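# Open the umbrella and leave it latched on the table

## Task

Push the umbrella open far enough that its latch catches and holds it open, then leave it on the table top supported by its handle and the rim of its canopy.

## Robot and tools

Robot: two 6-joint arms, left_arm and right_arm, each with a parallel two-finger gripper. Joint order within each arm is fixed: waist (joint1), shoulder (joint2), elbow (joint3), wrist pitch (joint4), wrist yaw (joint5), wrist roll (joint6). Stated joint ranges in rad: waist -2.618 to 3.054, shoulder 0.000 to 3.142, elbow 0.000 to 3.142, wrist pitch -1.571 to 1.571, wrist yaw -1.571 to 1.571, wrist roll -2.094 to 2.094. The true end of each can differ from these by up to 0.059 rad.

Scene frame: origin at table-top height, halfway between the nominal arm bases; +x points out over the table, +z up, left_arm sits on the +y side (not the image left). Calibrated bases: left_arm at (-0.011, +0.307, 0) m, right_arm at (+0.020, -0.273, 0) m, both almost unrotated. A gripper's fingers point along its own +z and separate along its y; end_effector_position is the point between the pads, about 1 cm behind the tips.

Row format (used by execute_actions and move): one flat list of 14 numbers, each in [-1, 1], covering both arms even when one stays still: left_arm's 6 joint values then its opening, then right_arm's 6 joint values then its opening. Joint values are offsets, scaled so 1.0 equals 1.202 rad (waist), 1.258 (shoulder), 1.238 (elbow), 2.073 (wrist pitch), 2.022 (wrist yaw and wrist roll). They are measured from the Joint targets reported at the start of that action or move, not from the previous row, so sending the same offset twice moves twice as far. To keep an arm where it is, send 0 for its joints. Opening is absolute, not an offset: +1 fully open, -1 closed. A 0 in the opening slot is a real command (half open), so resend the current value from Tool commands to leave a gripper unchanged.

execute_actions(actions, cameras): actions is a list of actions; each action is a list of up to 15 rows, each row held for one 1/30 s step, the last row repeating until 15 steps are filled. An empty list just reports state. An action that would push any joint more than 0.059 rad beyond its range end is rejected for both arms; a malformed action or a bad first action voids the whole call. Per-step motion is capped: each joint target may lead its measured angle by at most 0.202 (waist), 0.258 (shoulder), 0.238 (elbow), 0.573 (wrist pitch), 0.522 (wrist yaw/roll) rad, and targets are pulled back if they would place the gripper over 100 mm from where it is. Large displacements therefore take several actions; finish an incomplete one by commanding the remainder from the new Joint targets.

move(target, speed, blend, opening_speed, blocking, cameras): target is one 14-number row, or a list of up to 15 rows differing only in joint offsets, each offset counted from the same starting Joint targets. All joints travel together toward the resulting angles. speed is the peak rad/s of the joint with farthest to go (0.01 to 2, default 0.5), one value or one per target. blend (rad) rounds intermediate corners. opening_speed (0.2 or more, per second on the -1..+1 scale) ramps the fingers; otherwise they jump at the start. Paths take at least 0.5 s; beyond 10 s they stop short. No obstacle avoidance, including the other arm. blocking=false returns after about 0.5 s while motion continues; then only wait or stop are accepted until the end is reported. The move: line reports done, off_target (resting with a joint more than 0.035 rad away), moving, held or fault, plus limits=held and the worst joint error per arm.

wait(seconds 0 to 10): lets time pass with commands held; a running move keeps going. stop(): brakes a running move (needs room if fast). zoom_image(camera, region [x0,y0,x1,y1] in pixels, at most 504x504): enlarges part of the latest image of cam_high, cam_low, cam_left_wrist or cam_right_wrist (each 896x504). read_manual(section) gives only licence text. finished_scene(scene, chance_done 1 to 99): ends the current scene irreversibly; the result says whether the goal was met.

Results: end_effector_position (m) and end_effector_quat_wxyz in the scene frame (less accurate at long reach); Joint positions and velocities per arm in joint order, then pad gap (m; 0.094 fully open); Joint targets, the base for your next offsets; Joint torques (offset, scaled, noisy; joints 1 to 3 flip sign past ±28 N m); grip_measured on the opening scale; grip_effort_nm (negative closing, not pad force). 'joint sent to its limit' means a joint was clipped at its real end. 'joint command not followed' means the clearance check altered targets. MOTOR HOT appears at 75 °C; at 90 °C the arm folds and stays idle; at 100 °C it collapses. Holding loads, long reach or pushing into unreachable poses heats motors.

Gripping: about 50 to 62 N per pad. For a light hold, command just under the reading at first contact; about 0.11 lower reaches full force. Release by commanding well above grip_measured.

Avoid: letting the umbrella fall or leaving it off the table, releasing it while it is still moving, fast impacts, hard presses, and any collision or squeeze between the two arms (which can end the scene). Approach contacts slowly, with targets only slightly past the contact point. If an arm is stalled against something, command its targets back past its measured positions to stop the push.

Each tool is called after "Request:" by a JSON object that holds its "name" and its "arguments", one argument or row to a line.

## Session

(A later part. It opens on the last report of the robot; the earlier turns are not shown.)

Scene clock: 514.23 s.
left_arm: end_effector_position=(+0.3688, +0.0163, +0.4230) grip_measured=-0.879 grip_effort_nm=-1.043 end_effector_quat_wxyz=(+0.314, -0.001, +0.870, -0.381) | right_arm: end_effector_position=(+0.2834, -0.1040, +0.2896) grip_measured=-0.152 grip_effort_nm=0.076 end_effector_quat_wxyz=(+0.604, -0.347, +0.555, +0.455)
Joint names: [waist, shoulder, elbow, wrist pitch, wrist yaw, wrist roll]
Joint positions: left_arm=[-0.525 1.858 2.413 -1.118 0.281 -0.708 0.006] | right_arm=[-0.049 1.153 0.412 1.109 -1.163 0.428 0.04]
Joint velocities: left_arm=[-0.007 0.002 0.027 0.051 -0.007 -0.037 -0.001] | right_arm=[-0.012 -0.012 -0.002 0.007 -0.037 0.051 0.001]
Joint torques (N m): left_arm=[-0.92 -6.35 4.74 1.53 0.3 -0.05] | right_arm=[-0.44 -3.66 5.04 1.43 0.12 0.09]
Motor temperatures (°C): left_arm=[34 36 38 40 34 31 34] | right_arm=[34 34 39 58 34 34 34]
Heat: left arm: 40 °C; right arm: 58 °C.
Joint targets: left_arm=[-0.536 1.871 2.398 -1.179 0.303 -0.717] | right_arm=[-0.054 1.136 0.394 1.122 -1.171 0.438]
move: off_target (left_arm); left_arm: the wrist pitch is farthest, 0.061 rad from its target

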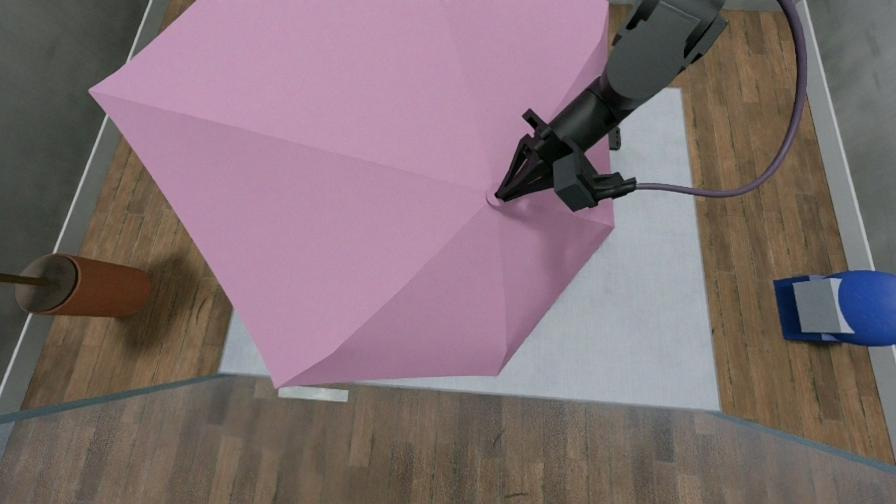

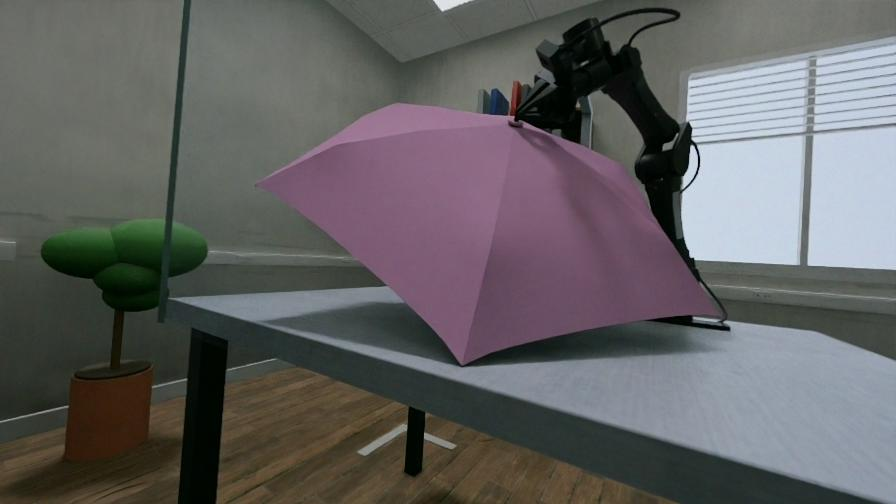

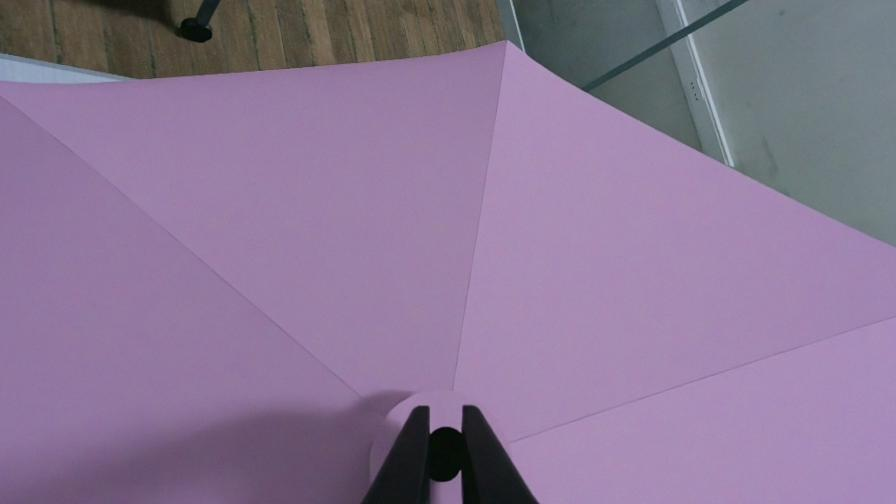

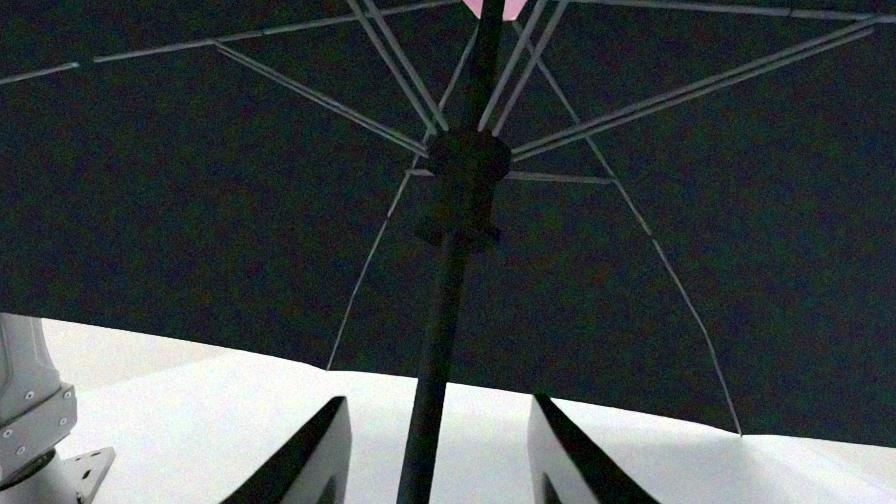

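Request:
{"name": "move", "arguments": {
  "target": [0.0316,-0.1208,-0.2108,0.0936,0.0074,0.0020,-1,0,0,0,0,0,0,-0.15],
  "speed": 0.12,
  "cameras": ["cam_high","cam_low","cam_right_wrist"]
}}

Scene clock: 565.37 s.
left_arm: end_effector_position=(+0.3632, +0.0254, +0.4200) grip_measured=-0.879 grip_effort_nm=-1.038 end_effector_quat_wxyz=(+0.327, +0.002, +0.857, -0.398) | right_arm: end_effector_position=(+0.2832, -0.1040, +0.2897) grip_measured=-0.152 grip_effort_nm=0.085 end_effector_quat_wxyz=(+0.604, -0.347, +0.555, +0.455)
Joint names: [waist, shoulder, elbow, wrist pitch, wrist yaw, wrist roll]
Joint positions: left_arm=[-0.503 1.725 2.166 -0.957 0.312 -0.708 0.006] | right_arm=[-0.049 1.153 0.412 1.11 -1.164 0.428 0.04]
Joint velocities: left_arm=[-0.012 0.012 0.017 -0.066 0.007 0.022 -0.002] | right_arm=[0.002 0.007 0.002 0.022 0.022 -0.051 -0.001]
Joint torques (N m): left_arm=[0.5 -7.08 4.22 1.9 0.13 0] | right_arm=[-0.49 -3.67 5.04 1.44 0.13 0.11]
Motor temperatures (°C): left_arm=[34 37 38 40 33 31 34] | right_arm=[34 34 37 50 34 34 34]
Heat: left arm: 40 °C; right arm: 50 °C.
Joint targets: left_arm=[-0.498 1.719 2.137 -0.985 0.319 -0.713] | right_arm=[-0.054 1.136 0.394 1.123 -1.170 0.437]
move: done
Images, in order (width x height): cam_high 896x504, cam_low 896x504, cam_right_wrist 896x504.

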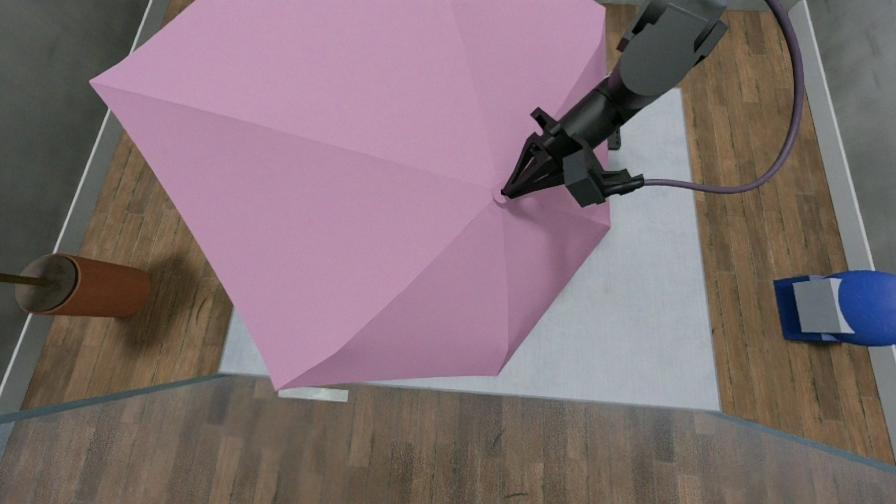

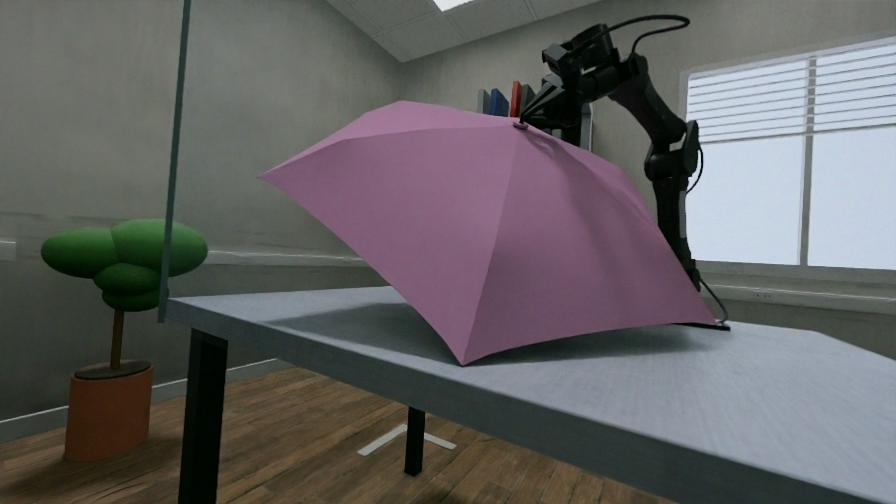

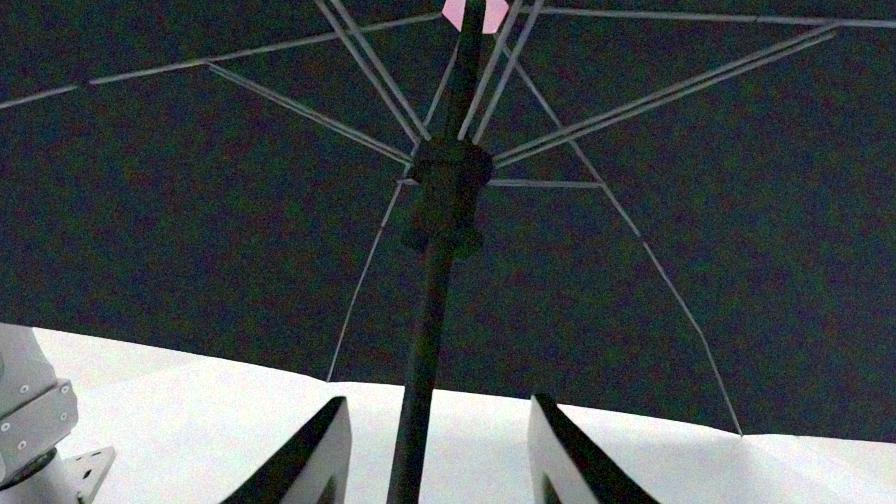

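Request:
{"name": "move", "arguments": {
  "target": [0.0216,-0.0866,-0.1502,0.0531,0.0153,-0.0010,-1,0,0,0,0,0,0,-0.15],
  "speed": 0.12,
  "cameras": ["cam_high","cam_low","cam_right_wrist"]
}}

Scene clock: 572.00 s.
left_arm: end_effector_position=(+0.3557, +0.0385, +0.4155) grip_measured=-0.879 grip_effort_nm=-1.033 end_effector_quat_wxyz=(+0.338, +0.000, +0.847, -0.410) | right_arm: end_effector_position=(+0.2832, -0.1040, +0.2897) grip_measured=-0.152 grip_effort_nm=0.085 end_effector_quat_wxyz=(+0.604, -0.347, +0.555, +0.455)
Joint names: [waist, shoulder, elbow, wrist pitch, wrist yaw, wrist roll]
Joint positions: left_arm=[-0.476 1.615 1.98 -0.846 0.34 -0.708 0.006] | right_arm=[-0.049 1.153 0.412 1.11 -1.164 0.428 0.04]
Joint velocities: left_arm=[0.002 -0.007 -0.007 0.022 -0.037 0.007 0] | right_arm=[-0.002 -0.012 0.017 -0.022 -0.051 -0.007 -0.001]
Joint torques (N m): left_arm=[0.4 -6.39 4.42 1.9 0.17 -0.02] | right_arm=[-0.47 -3.67 5.01 1.41 0.13 0.11]
Motor temperatures (°C): left_arm=[34 37 38 41 33 31 34] | right_arm=[34 34 37 49 33 34 34]
Heat: left arm: 41 °C; right arm: 49 °C.
Joint targets: left_arm=[-0.472 1.611 1.951 -0.875 0.349 -0.715] | right_arm=[-0.054 1.136 0.394 1.122 -1.170 0.437]
move: done
Images, in order (width x height): cam_high 896x504, cam_low 896x504, cam_right_wrist 896x504.

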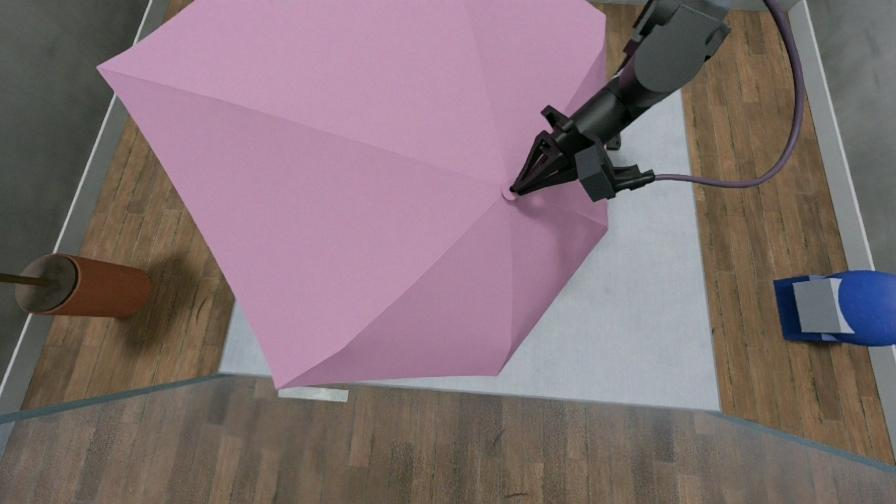

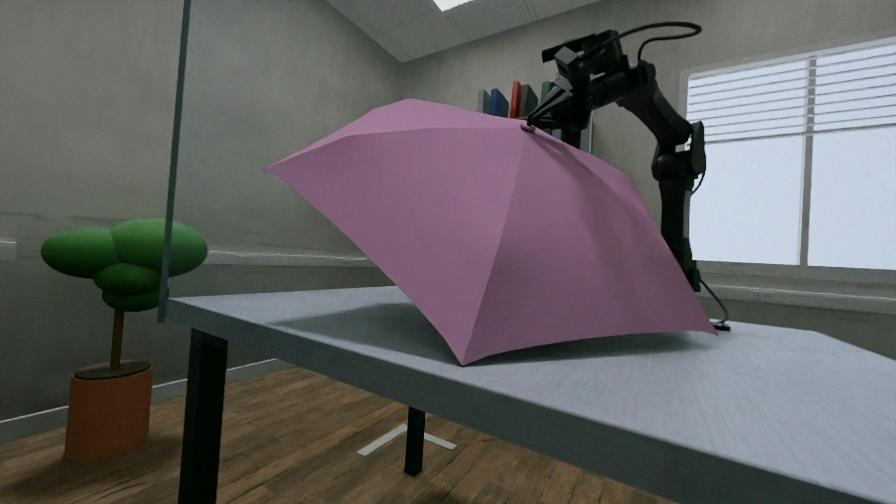

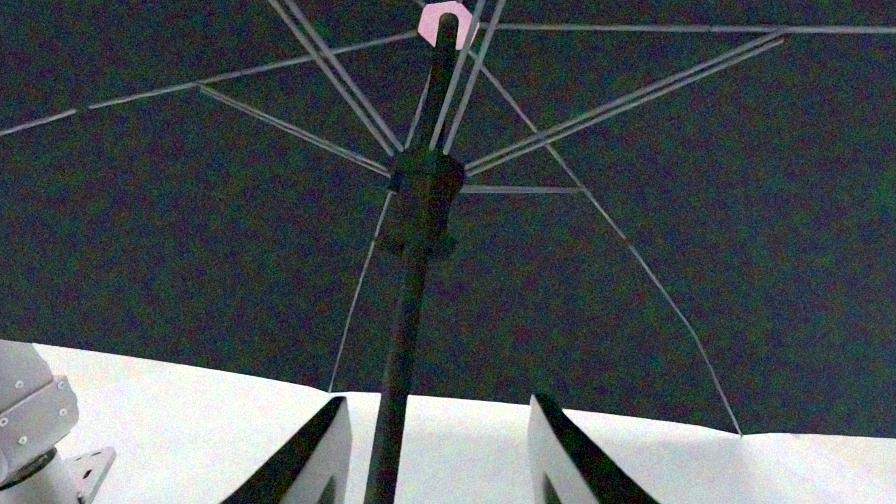

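Request:
{"name": "zoom_image", "arguments": {
  "camera": "cam_low",
  "region": [620, 260, 760, 380]
}}

Scaled by 3.600 from the camera's 896x504 image, which has a finer 1280x720 frame.

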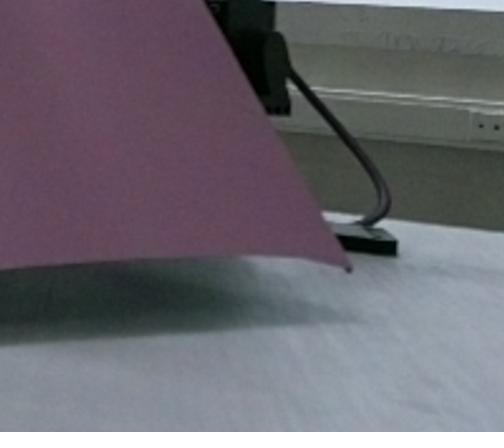

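Request:
{"name": "move", "arguments": {
  "target": [0.025, -0.0755, -0.1195, 0.0415, 0.0193, -0.0015, -1, 0, 0, 0, 0, 0, 0, -0.15],
  "speed": 0.12,
  "cameras": ["cam_low", "cam_right_wrist", "cam_high"]
}}

Scene clock: 590.63 s.
left_arm: end_effector_position=(+0.3478, +0.0522, +0.4104) grip_measured=-0.879 grip_effort_nm=-1.038 end_effector_quat_wxyz=(+0.345, -0.002, +0.839, -0.421) | right_arm: end_effector_position=(+0.2831, -0.1039, +0.2898) grip_measured=-0.152 grip_effort_nm=0.085 end_effector_quat_wxyz=(+0.604, -0.347, +0.555, +0.455)
Joint names: [waist, shoulder, elbow, wrist pitch, wrist yaw, wrist roll]
Joint positions: left_arm=[-0.445 1.523 1.831 -0.761 0.374 -0.709 0.006] | right_arm=[-0.049 1.153 0.412 1.11 -1.164 0.428 0.04]
Joint velocities: left_arm=[0.007 -0.002 0.002 0.007 0.022 -0.007 0] | right_arm=[-0.012 -0.007 -0.017 0.022 0.007 -0.037 -0.001]
Joint torques (N m): left_arm=[0.28 -5.97 4.77 1.92 0.23 -0.05] | right_arm=[-0.46 -3.66 5.03 1.43 0.13 0.11]
Motor temperatures (°C): left_arm=[34 36 38 42 33 31 34] | right_arm=[34 34 37 48 33 34 34]
Heat: left arm: 42 °C; right arm: 48 °C.
Joint targets: left_arm=[-0.442 1.516 1.803 -0.789 0.388 -0.717] | right_arm=[-0.054 1.136 0.394 1.123 -1.171 0.437]
move: done
Images, in order (width x height): cam_high 896x504, cam_low 896x504, cam_right_wrist 896x504.

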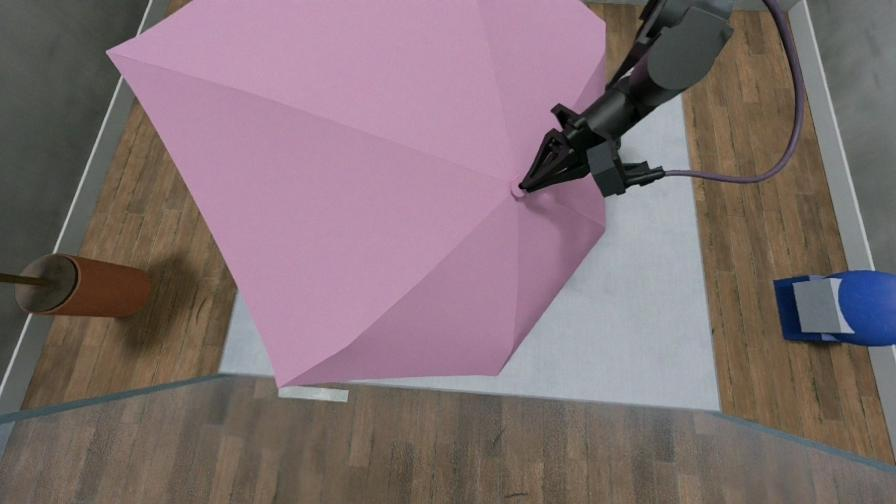

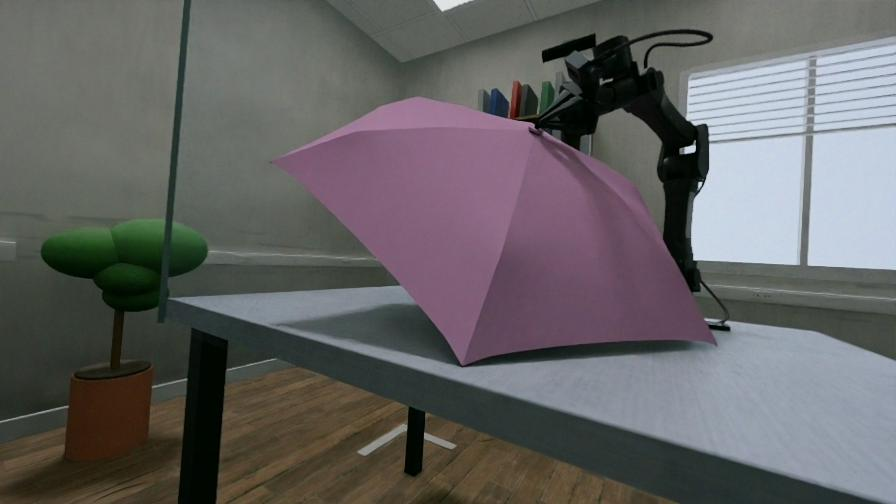

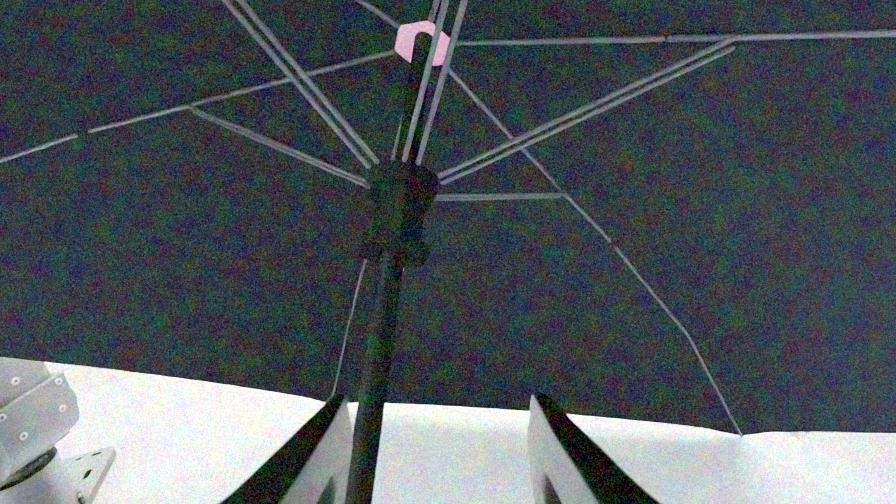

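Request:
{"name": "zoom_image", "arguments": {
  "camera": "cam_low",
  "region": [420, 280, 780, 420]
}}

Request:
{"name": "zoom_image", "arguments": {
  "camera": "cam_right_wrist",
  "region": [250, 340, 500, 504]
}}

Scaled by 1.400 from the camera's 896x504 image, which has a finer 1280x720 frame.

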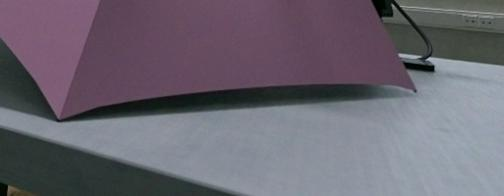

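Scaled by 2.016 from the camera's 896x504 image, which has a finer 1280x720 frame.

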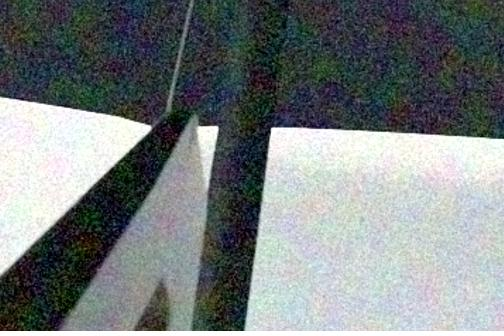

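Request:
{"name": "zoom_image", "arguments": {
  "camera": "cam_low",
  "region": [640, 300, 760, 370]
}}

Request:
{"name": "zoom_image", "arguments": {
  "camera": "cam_low",
  "region": [420, 320, 540, 390]
}}

Scaled by 4.200 from the camera's 896x504 image, which has a finer 1280x720 frame.

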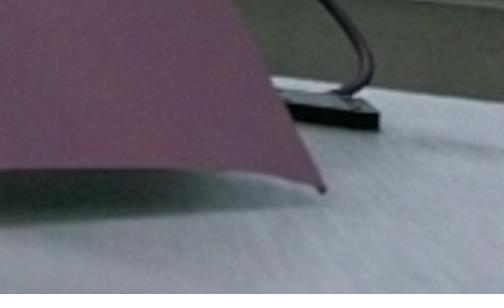

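Scaled by 4.200 from the camera's 896x504 image, which has a finer 1280x720 frame.

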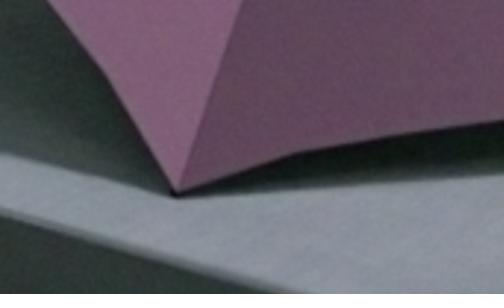

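Request:
{"name": "move", "arguments": {
  "target": [0.0095, -0.023, -0.038, 0.015, 0.0075, 0.0, -1, 0, 0, 0, 0, 0, 0, -0.15],
  "speed": 0.1,
  "cameras": ["cam_low", "cam_right_wrist"]
}}

Request:
{"name": "zoom_image", "arguments": {
  "camera": "cam_low",
  "region": [640, 300, 760, 370]
}}

Request:
{"name": "zoom_image", "arguments": {
  "camera": "cam_low",
  "region": [420, 320, 540, 390]
}}

Request:
{"name": "zoom_image", "arguments": {
  "camera": "cam_right_wrist",
  "region": [250, 340, 500, 504]
}}

Scene clock: 597.00 s.
left_arm: end_effector_position=(+0.3457, +0.0555, +0.4093) grip_measured=-0.879 grip_effort_nm=-1.038 end_effector_quat_wxyz=(+0.349, +0.000, +0.834, -0.426) | right_arm: end_effector_position=(+0.2831, -0.1039, +0.2898) grip_measured=-0.152 grip_effort_nm=0.085 end_effector_quat_wxyz=(+0.603, -0.347, +0.555, +0.455)
Joint names: [waist, shoulder, elbow, wrist pitch, wrist yaw, wrist roll]
Joint positions: left_arm=[-0.434 1.496 1.785 -0.727 0.388 -0.71 0.006] | right_arm=[-0.049 1.153 0.412 1.11 -1.164 0.429 0.04]
Joint velocities: left_arm=[-0.002 -0.002 -0.022 -0.007 0.007 0.022 -0.001] | right_arm=[-0.017 -0.012 0.007 -0.051 -0.022 -0.095 0.001]
Joint torques (N m): left_arm=[0.36 -5.97 4.81 1.9 0.24 -0.05] | right_arm=[-0.47 -3.67 5.03 1.43 0.12 0.1]
Motor temperatures (°C): left_arm=[34 36 38 42 33 31 34] | right_arm=[34 34 37 48 33 34 34]
Heat: left arm: 42 °C; right arm: 48 °C.
Joint targets: left_arm=[-0.431 1.487 1.756 -0.758 0.404 -0.718] | right_arm=[-0.054 1.136 0.394 1.123 -1.171 0.438]
move: done
Images, in order (width x height): cam_low 896x504, cam_right_wrist 896x504.

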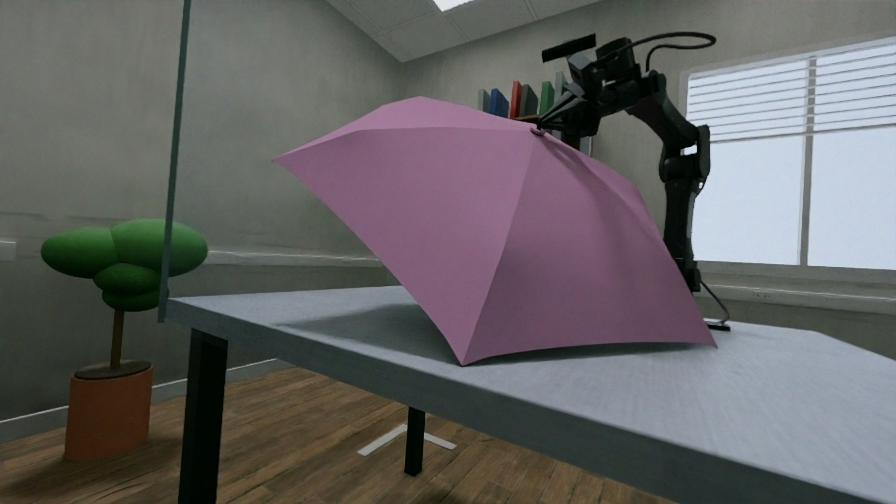

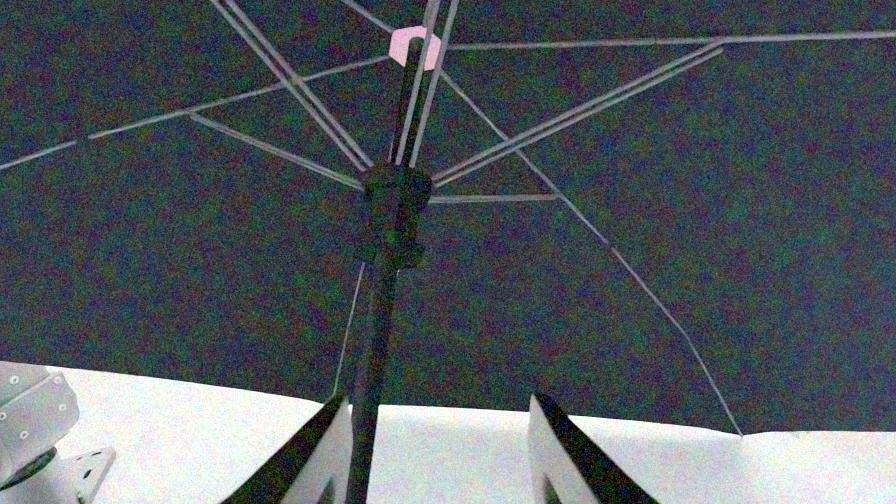

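Scaled by 4.200 from the camera's 896x504 image, which has a finer 1280x720 frame.

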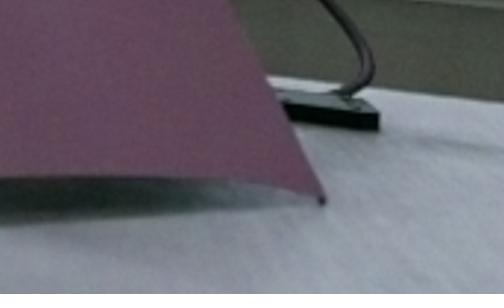

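Scaled by 4.200 from the camera's 896x504 image, which has a finer 1280x720 frame.

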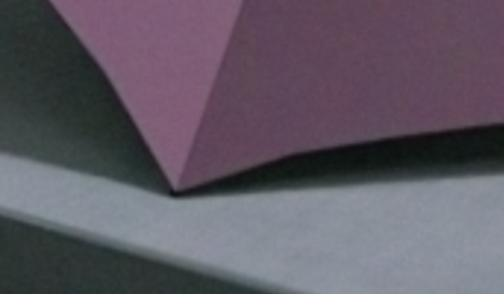

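Scaled by 2.016 from the camera's 896x504 image, which has a finer 1280x720 frame.

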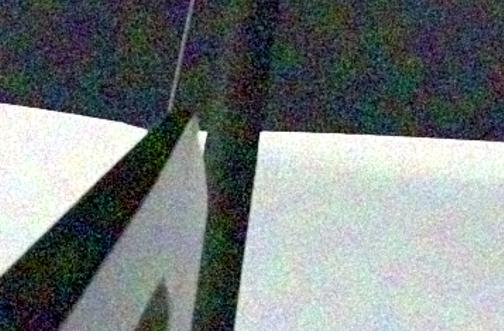

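Request:
{"name": "move", "arguments": {
  "target": [0.0095, -0.022, -0.036, 0.015, 0.0075, 0.0, -1, 0, 0, 0, 0, 0, 0, -0.15],
  "speed": 0.1,
  "cameras": ["cam_low", "cam_right_wrist"]
}}

Request:
{"name": "zoom_image", "arguments": {
  "camera": "cam_low",
  "region": [640, 300, 760, 370]
}}

Request:
{"name": "zoom_image", "arguments": {
  "camera": "cam_low",
  "region": [420, 320, 540, 390]
}}

Scene clock: 599.93 s.
left_arm: end_effector_position=(+0.3447, +0.0577, +0.4098) grip_measured=-0.879 grip_effort_nm=-1.038 end_effector_quat_wxyz=(+0.356, +0.003, +0.828, -0.434) | right_arm: end_effector_position=(+0.2831, -0.1039, +0.2898) grip_measured=-0.152 grip_effort_nm=0.090 end_effector_quat_wxyz=(+0.603, -0.347, +0.555, +0.455)
Joint names: [waist, shoulder, elbow, wrist pitch, wrist yaw, wrist roll]
Joint positions: left_arm=[-0.425 1.472 1.74 -0.683 0.404 -0.71 0.006] | right_arm=[-0.049 1.153 0.412 1.11 -1.164 0.429 0.04]
Joint velocities: left_arm=[-0.007 0.002 0.012 -0.007 0.022 -0.051 0] | right_arm=[-0.037 0.007 0.017 -0.066 0.007 -0.037 -0.001]
Joint torques (N m): left_arm=[0.55 -6.12 4.83 1.79 0.24 -0.04] | right_arm=[-0.49 -3.67 5.03 1.41 0.12 0.1]
Motor temperatures (°C): left_arm=[34 36 38 42 33 31 34] | right_arm=[34 34 37 48 33 34 34]
Heat: left arm: 42 °C; right arm: 48 °C.
Joint targets: left_arm=[-0.419 1.459 1.711 -0.727 0.419 -0.718] | right_arm=[-0.054 1.136 0.394 1.123 -1.171 0.438]
move: off_target (left_arm); left_arm: the wrist pitch is farthest, 0.044 rad from its target
Images, in order (width x height): cam_low 896x504, cam_right_wrist 896x504.

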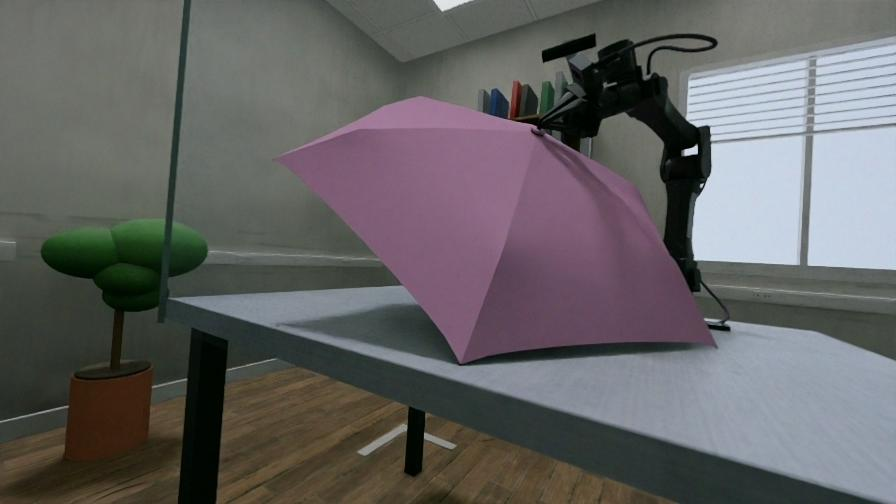

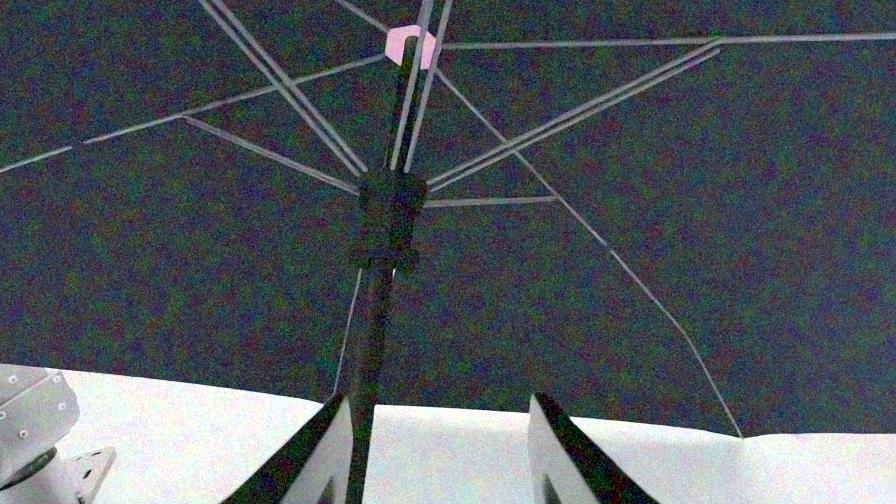

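Scaled by 4.200 from the camera's 896x504 image, which has a finer 1280x720 frame.

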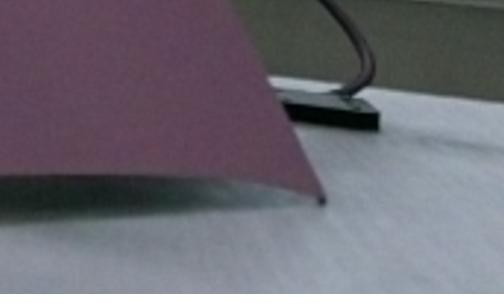

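Scaled by 4.200 from the camera's 896x504 image, which has a finer 1280x720 frame.

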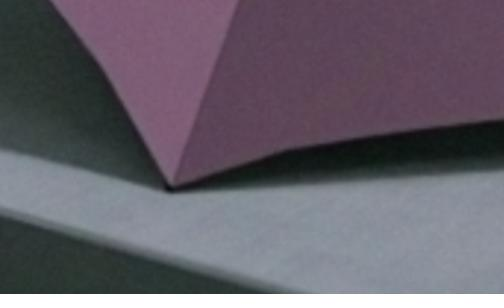

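Request:
{"name": "move", "arguments": {
  "target": [-0.0055, 0.0125, 0.0205, -0.0065, -0.0045, 0.0, -1, 0, 0, 0, 0, 0, 0, -0.15],
  "speed": 0.1,
  "cameras": ["cam_low", "cam_left_wrist", "cam_right_wrist"]
}}

Request:
{"name": "zoom_image", "arguments": {
  "camera": "cam_low",
  "region": [640, 300, 760, 370]
}}

Request:
{"name": "zoom_image", "arguments": {
  "camera": "cam_low",
  "region": [420, 320, 540, 390]
}}

Scene clock: 605.73 s.
left_arm: end_effector_position=(+0.3447, +0.0576, +0.4097) grip_measured=-0.879 grip_effort_nm=-1.038 end_effector_quat_wxyz=(+0.355, +0.003, +0.828, -0.434) | right_arm: end_effector_position=(+0.2831, -0.1039, +0.2898) grip_measured=-0.152 grip_effort_nm=0.081 end_effector_quat_wxyz=(+0.603, -0.347, +0.555, +0.455)
Joint names: [waist, shoulder, elbow, wrist pitch, wrist yaw, wrist roll]
Joint positions: left_arm=[-0.425 1.472 1.74 -0.683 0.405 -0.71 0.006] | right_arm=[-0.049 1.153 0.412 1.11 -1.164 0.429 0.04]
Joint velocities: left_arm=[-0.012 -0.002 -0.017 -0.066 0.051 0.022 0] | right_arm=[-0.017 0.017 -0.007 0.037 -0.007 -0.037 0.001]
Joint torques (N m): left_arm=[-0.02 -4.94 6.78 1.65 0.13 -0.05] | right_arm=[-0.46 -3.67 5.04 1.44 0.12 0.11]
Motor temperatures (°C): left_arm=[34 37 38 42 33 31 34] | right_arm=[34 34 37 47 33 34 34]
Heat: left arm: 42 °C; right arm: 47 °C.
Joint targets: left_arm=[-0.426 1.475 1.737 -0.740 0.410 -0.718] | right_arm=[-0.054 1.136 0.394 1.123 -1.171 0.438]
move: off_target (left_arm); left_arm: the wrist pitch is farthest, 0.058 rad from its target
Images, in order (width x height): cam_low 896x504, cam_left_wrist 896x504, cam_right_wrist 896x504.

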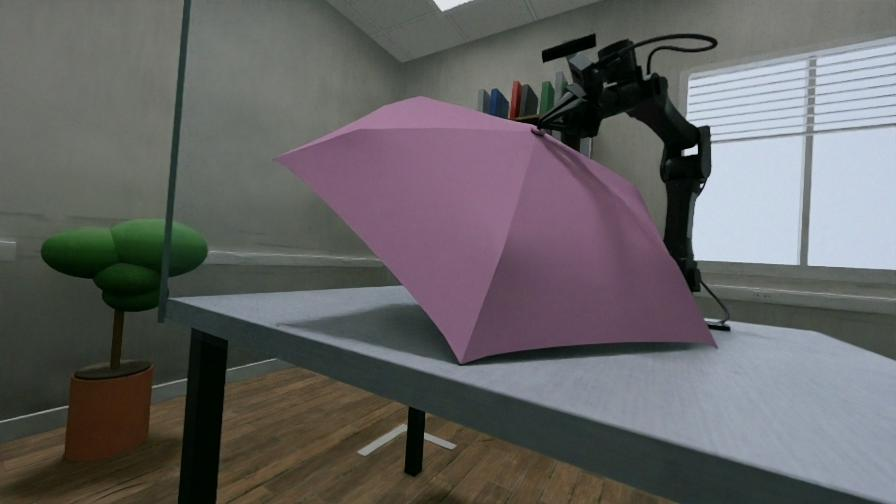

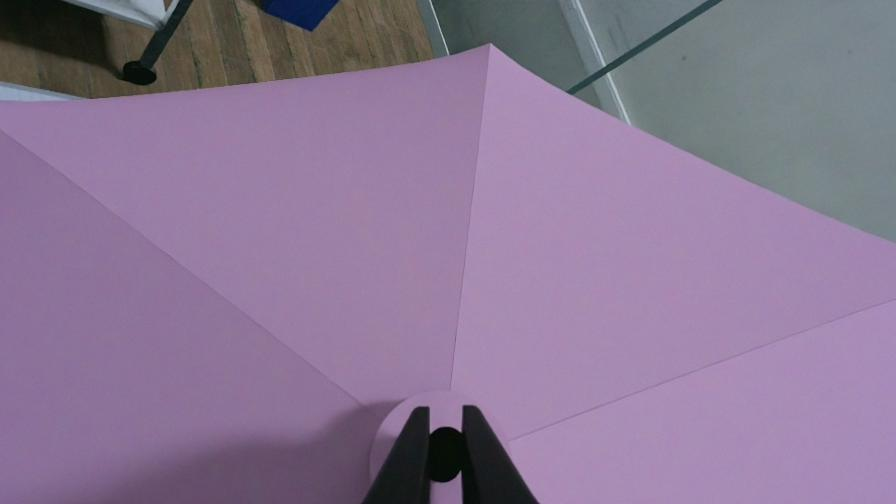

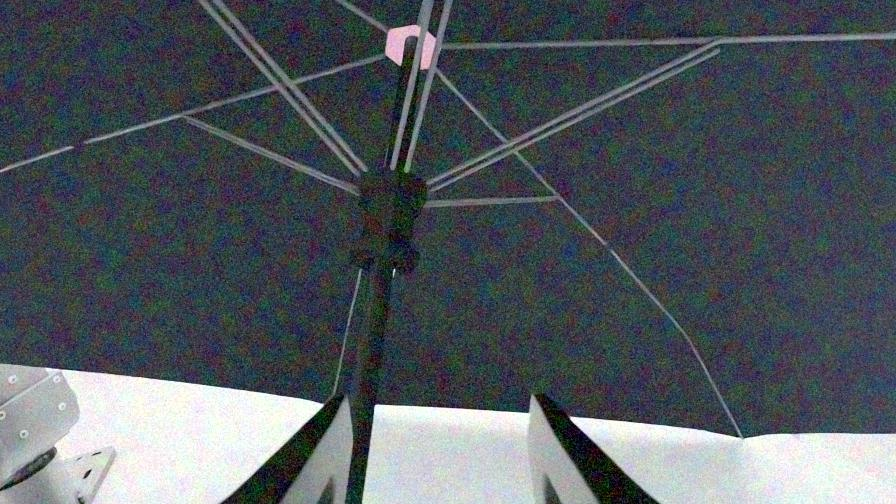

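Scaled by 4.200 from the camera's 896x504 image, which has a finer 1280x720 frame.

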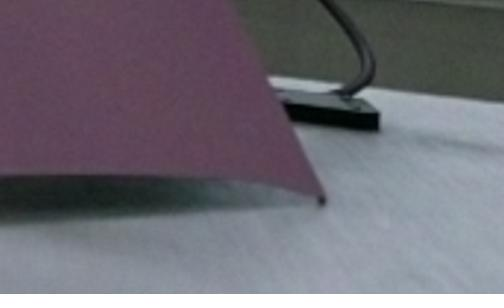

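Scaled by 4.200 from the camera's 896x504 image, which has a finer 1280x720 frame.

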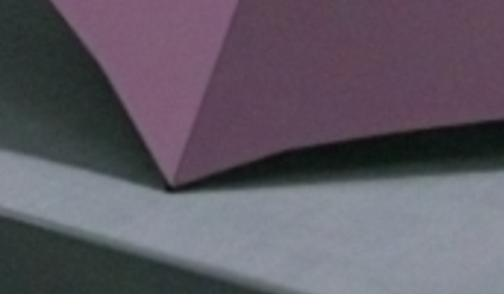

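Request:
{"name": "move", "arguments": {
  "target": [0.0, 0.0, 0.0, 0.0193, 0.0, 0.0, -1, 0, 0, 0, 0, 0, 0, -0.15],
  "speed": 0.1,
  "cameras": ["cam_low"]
}}

Request:
{"name": "zoom_image", "arguments": {
  "camera": "cam_low",
  "region": [420, 320, 540, 390]
}}

Scene clock: 615.90 s.
left_arm: end_effector_position=(+0.3447, +0.0576, +0.4099) grip_measured=-0.879 grip_effort_nm=-1.028 end_effector_quat_wxyz=(+0.356, +0.003, +0.828, -0.434) | right_arm: end_effector_position=(+0.2831, -0.1039, +0.2898) grip_measured=-0.152 grip_effort_nm=0.090 end_effector_quat_wxyz=(+0.603, -0.347, +0.555, +0.455)
Joint names: [waist, shoulder, elbow, wrist pitch, wrist yaw, wrist roll]
Joint positions: left_arm=[-0.425 1.472 1.74 -0.682 0.405 -0.71 0.006] | right_arm=[-0.049 1.153 0.412 1.11 -1.164 0.429 0.04]
Joint velocities: left_arm=[0.002 0.007 -0.002 -0.022 0.022 -0.022 0.001] | right_arm=[-0.007 -0.007 0.002 0.066 -0.007 -0.095 0]
Joint torques (N m): left_arm=[-0.02 -4.96 6.79 2.04 0.13 -0.04] | right_arm=[-0.5 -3.67 5.05 1.44 0.12 0.11]
Motor temperatures (°C): left_arm=[34 36 39 42 33 31 34] | right_arm=[34 34 37 47 33 34 34]
Heat: left arm: 42 °C; right arm: 47 °C.
Joint targets: left_arm=[-0.426 1.475 1.737 -0.700 0.410 -0.718] | right_arm=[-0.054 1.136 0.394 1.123 -1.171 0.438]
move: done
Images, in order (width x height): cam_low 896x504.

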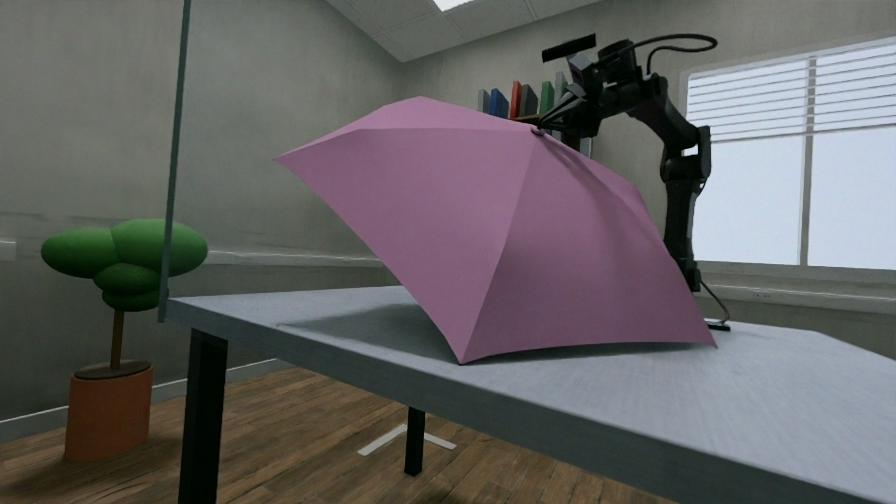

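Scaled by 4.200 from the camera's 896x504 image, which has a finer 1280x720 frame.

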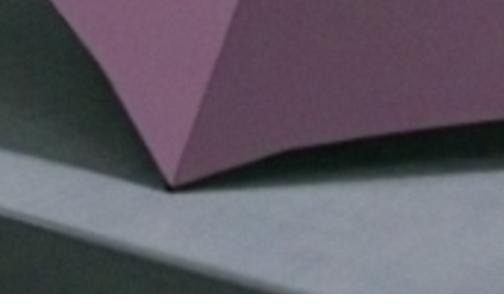

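Request:
{"name": "move", "arguments": {
  "target": [0.0, 0.0, 0.0, 0.0, 0.0, 0.0, -0.6, 0, 0, 0, 0, 0, 0, -0.15],
  "speed": 0.1,
  "opening_speed": 0.25
}}

Request:
{"name": "zoom_image", "arguments": {
  "camera": "cam_low",
  "region": [420, 320, 540, 390]
}}

Request:
{"name": "zoom_image", "arguments": {
  "camera": "cam_low",
  "region": [640, 300, 760, 370]
}}

Scene clock: 619.93 s.
left_arm: end_effector_position=(+0.3443, +0.0576, +0.4090) grip_measured=-0.601 grip_effort_nm=0.066 end_effector_quat_wxyz=(+0.353, +0.000, +0.829, -0.435) | right_arm: end_effector_position=(+0.2831, -0.1039, +0.2898) grip_measured=-0.152 grip_effort_nm=0.085 end_effector_quat_wxyz=(+0.603, -0.347, +0.555, +0.455)
Joint names: [waist, shoulder, elbow, wrist pitch, wrist yaw, wrist roll]
Joint positions: left_arm=[-0.425 1.472 1.74 -0.686 0.406 -0.716 0.019] | right_arm=[-0.049 1.153 0.412 1.11 -1.164 0.429 0.04]
Joint velocities: left_arm=[-0.012 -0.012 -0.002 -0.066 -0.022 0.007 0] | right_arm=[-0.012 -0.007 -0.022 -0.022 -0.051 0.081 0.001]
Joint torques (N m): left_arm=[-0.02 -4.96 6.79 2.09 0.13 0.04] | right_arm=[-0.49 -3.7 5.01 1.42 0.12 0.11]
Motor temperatures (°C): left_arm=[34 36 39 43 33 31 34] | right_arm=[34 34 37 47 33 34 34]
Heat: left arm: 43 °C; right arm: 47 °C.
Joint targets: left_arm=[-0.426 1.475 1.737 -0.700 0.410 -0.717] | right_arm=[-0.054 1.136 0.394 1.123 -1.171 0.438]
move: done

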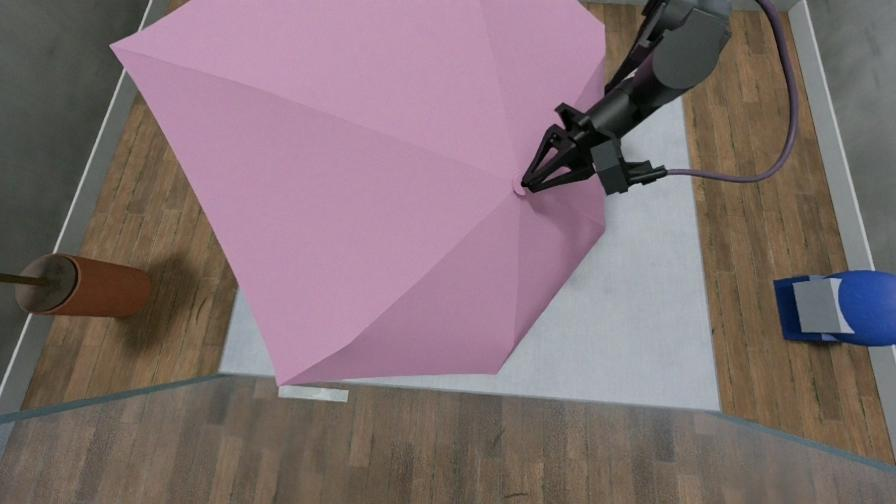

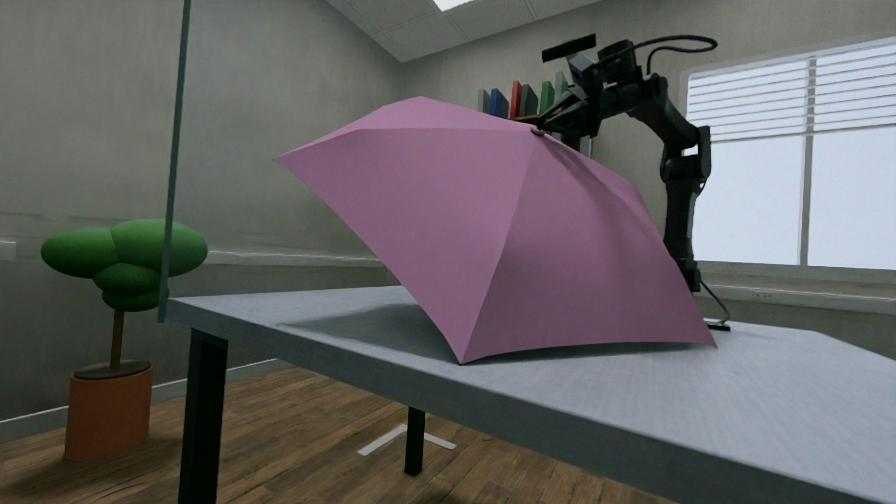

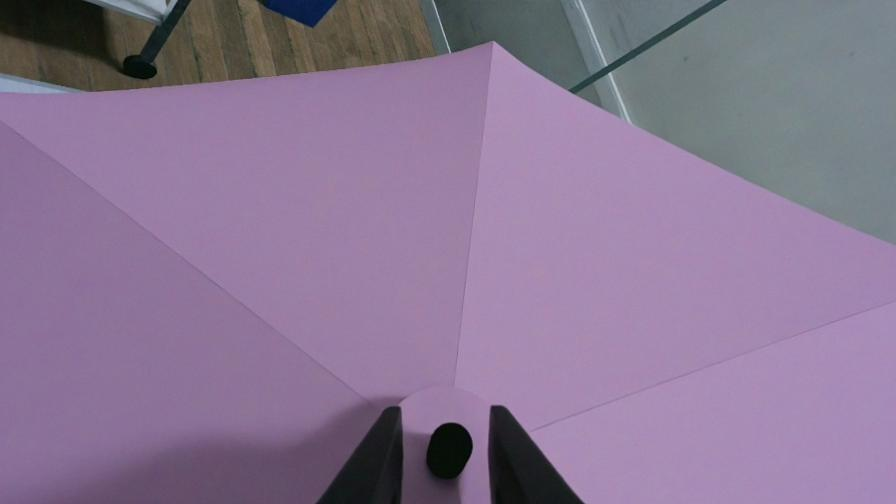

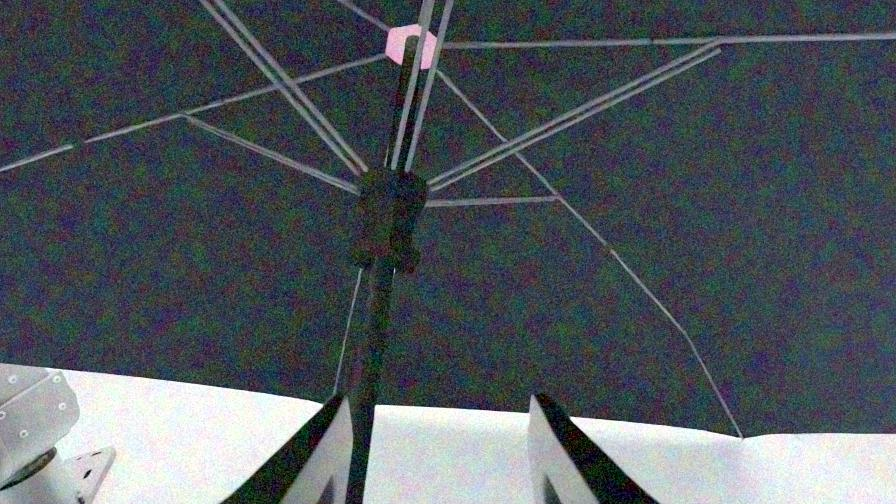

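Scaled by 4.200 from the camera's 896x504 image, which has a finer 1280x720 frame.

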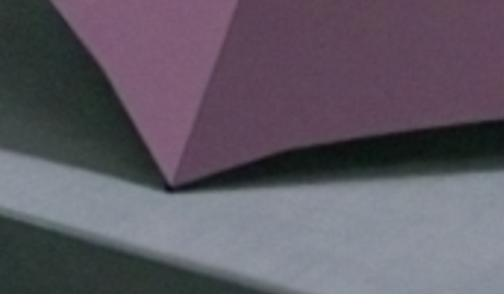

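Scaled by 4.200 from the camera's 896x504 image, which has a finer 1280x720 frame.

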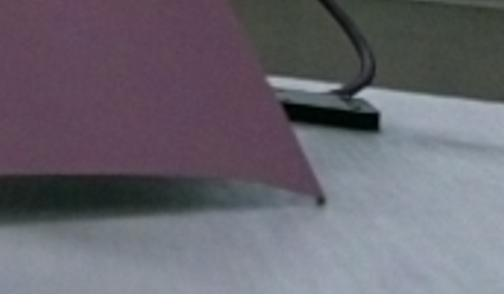

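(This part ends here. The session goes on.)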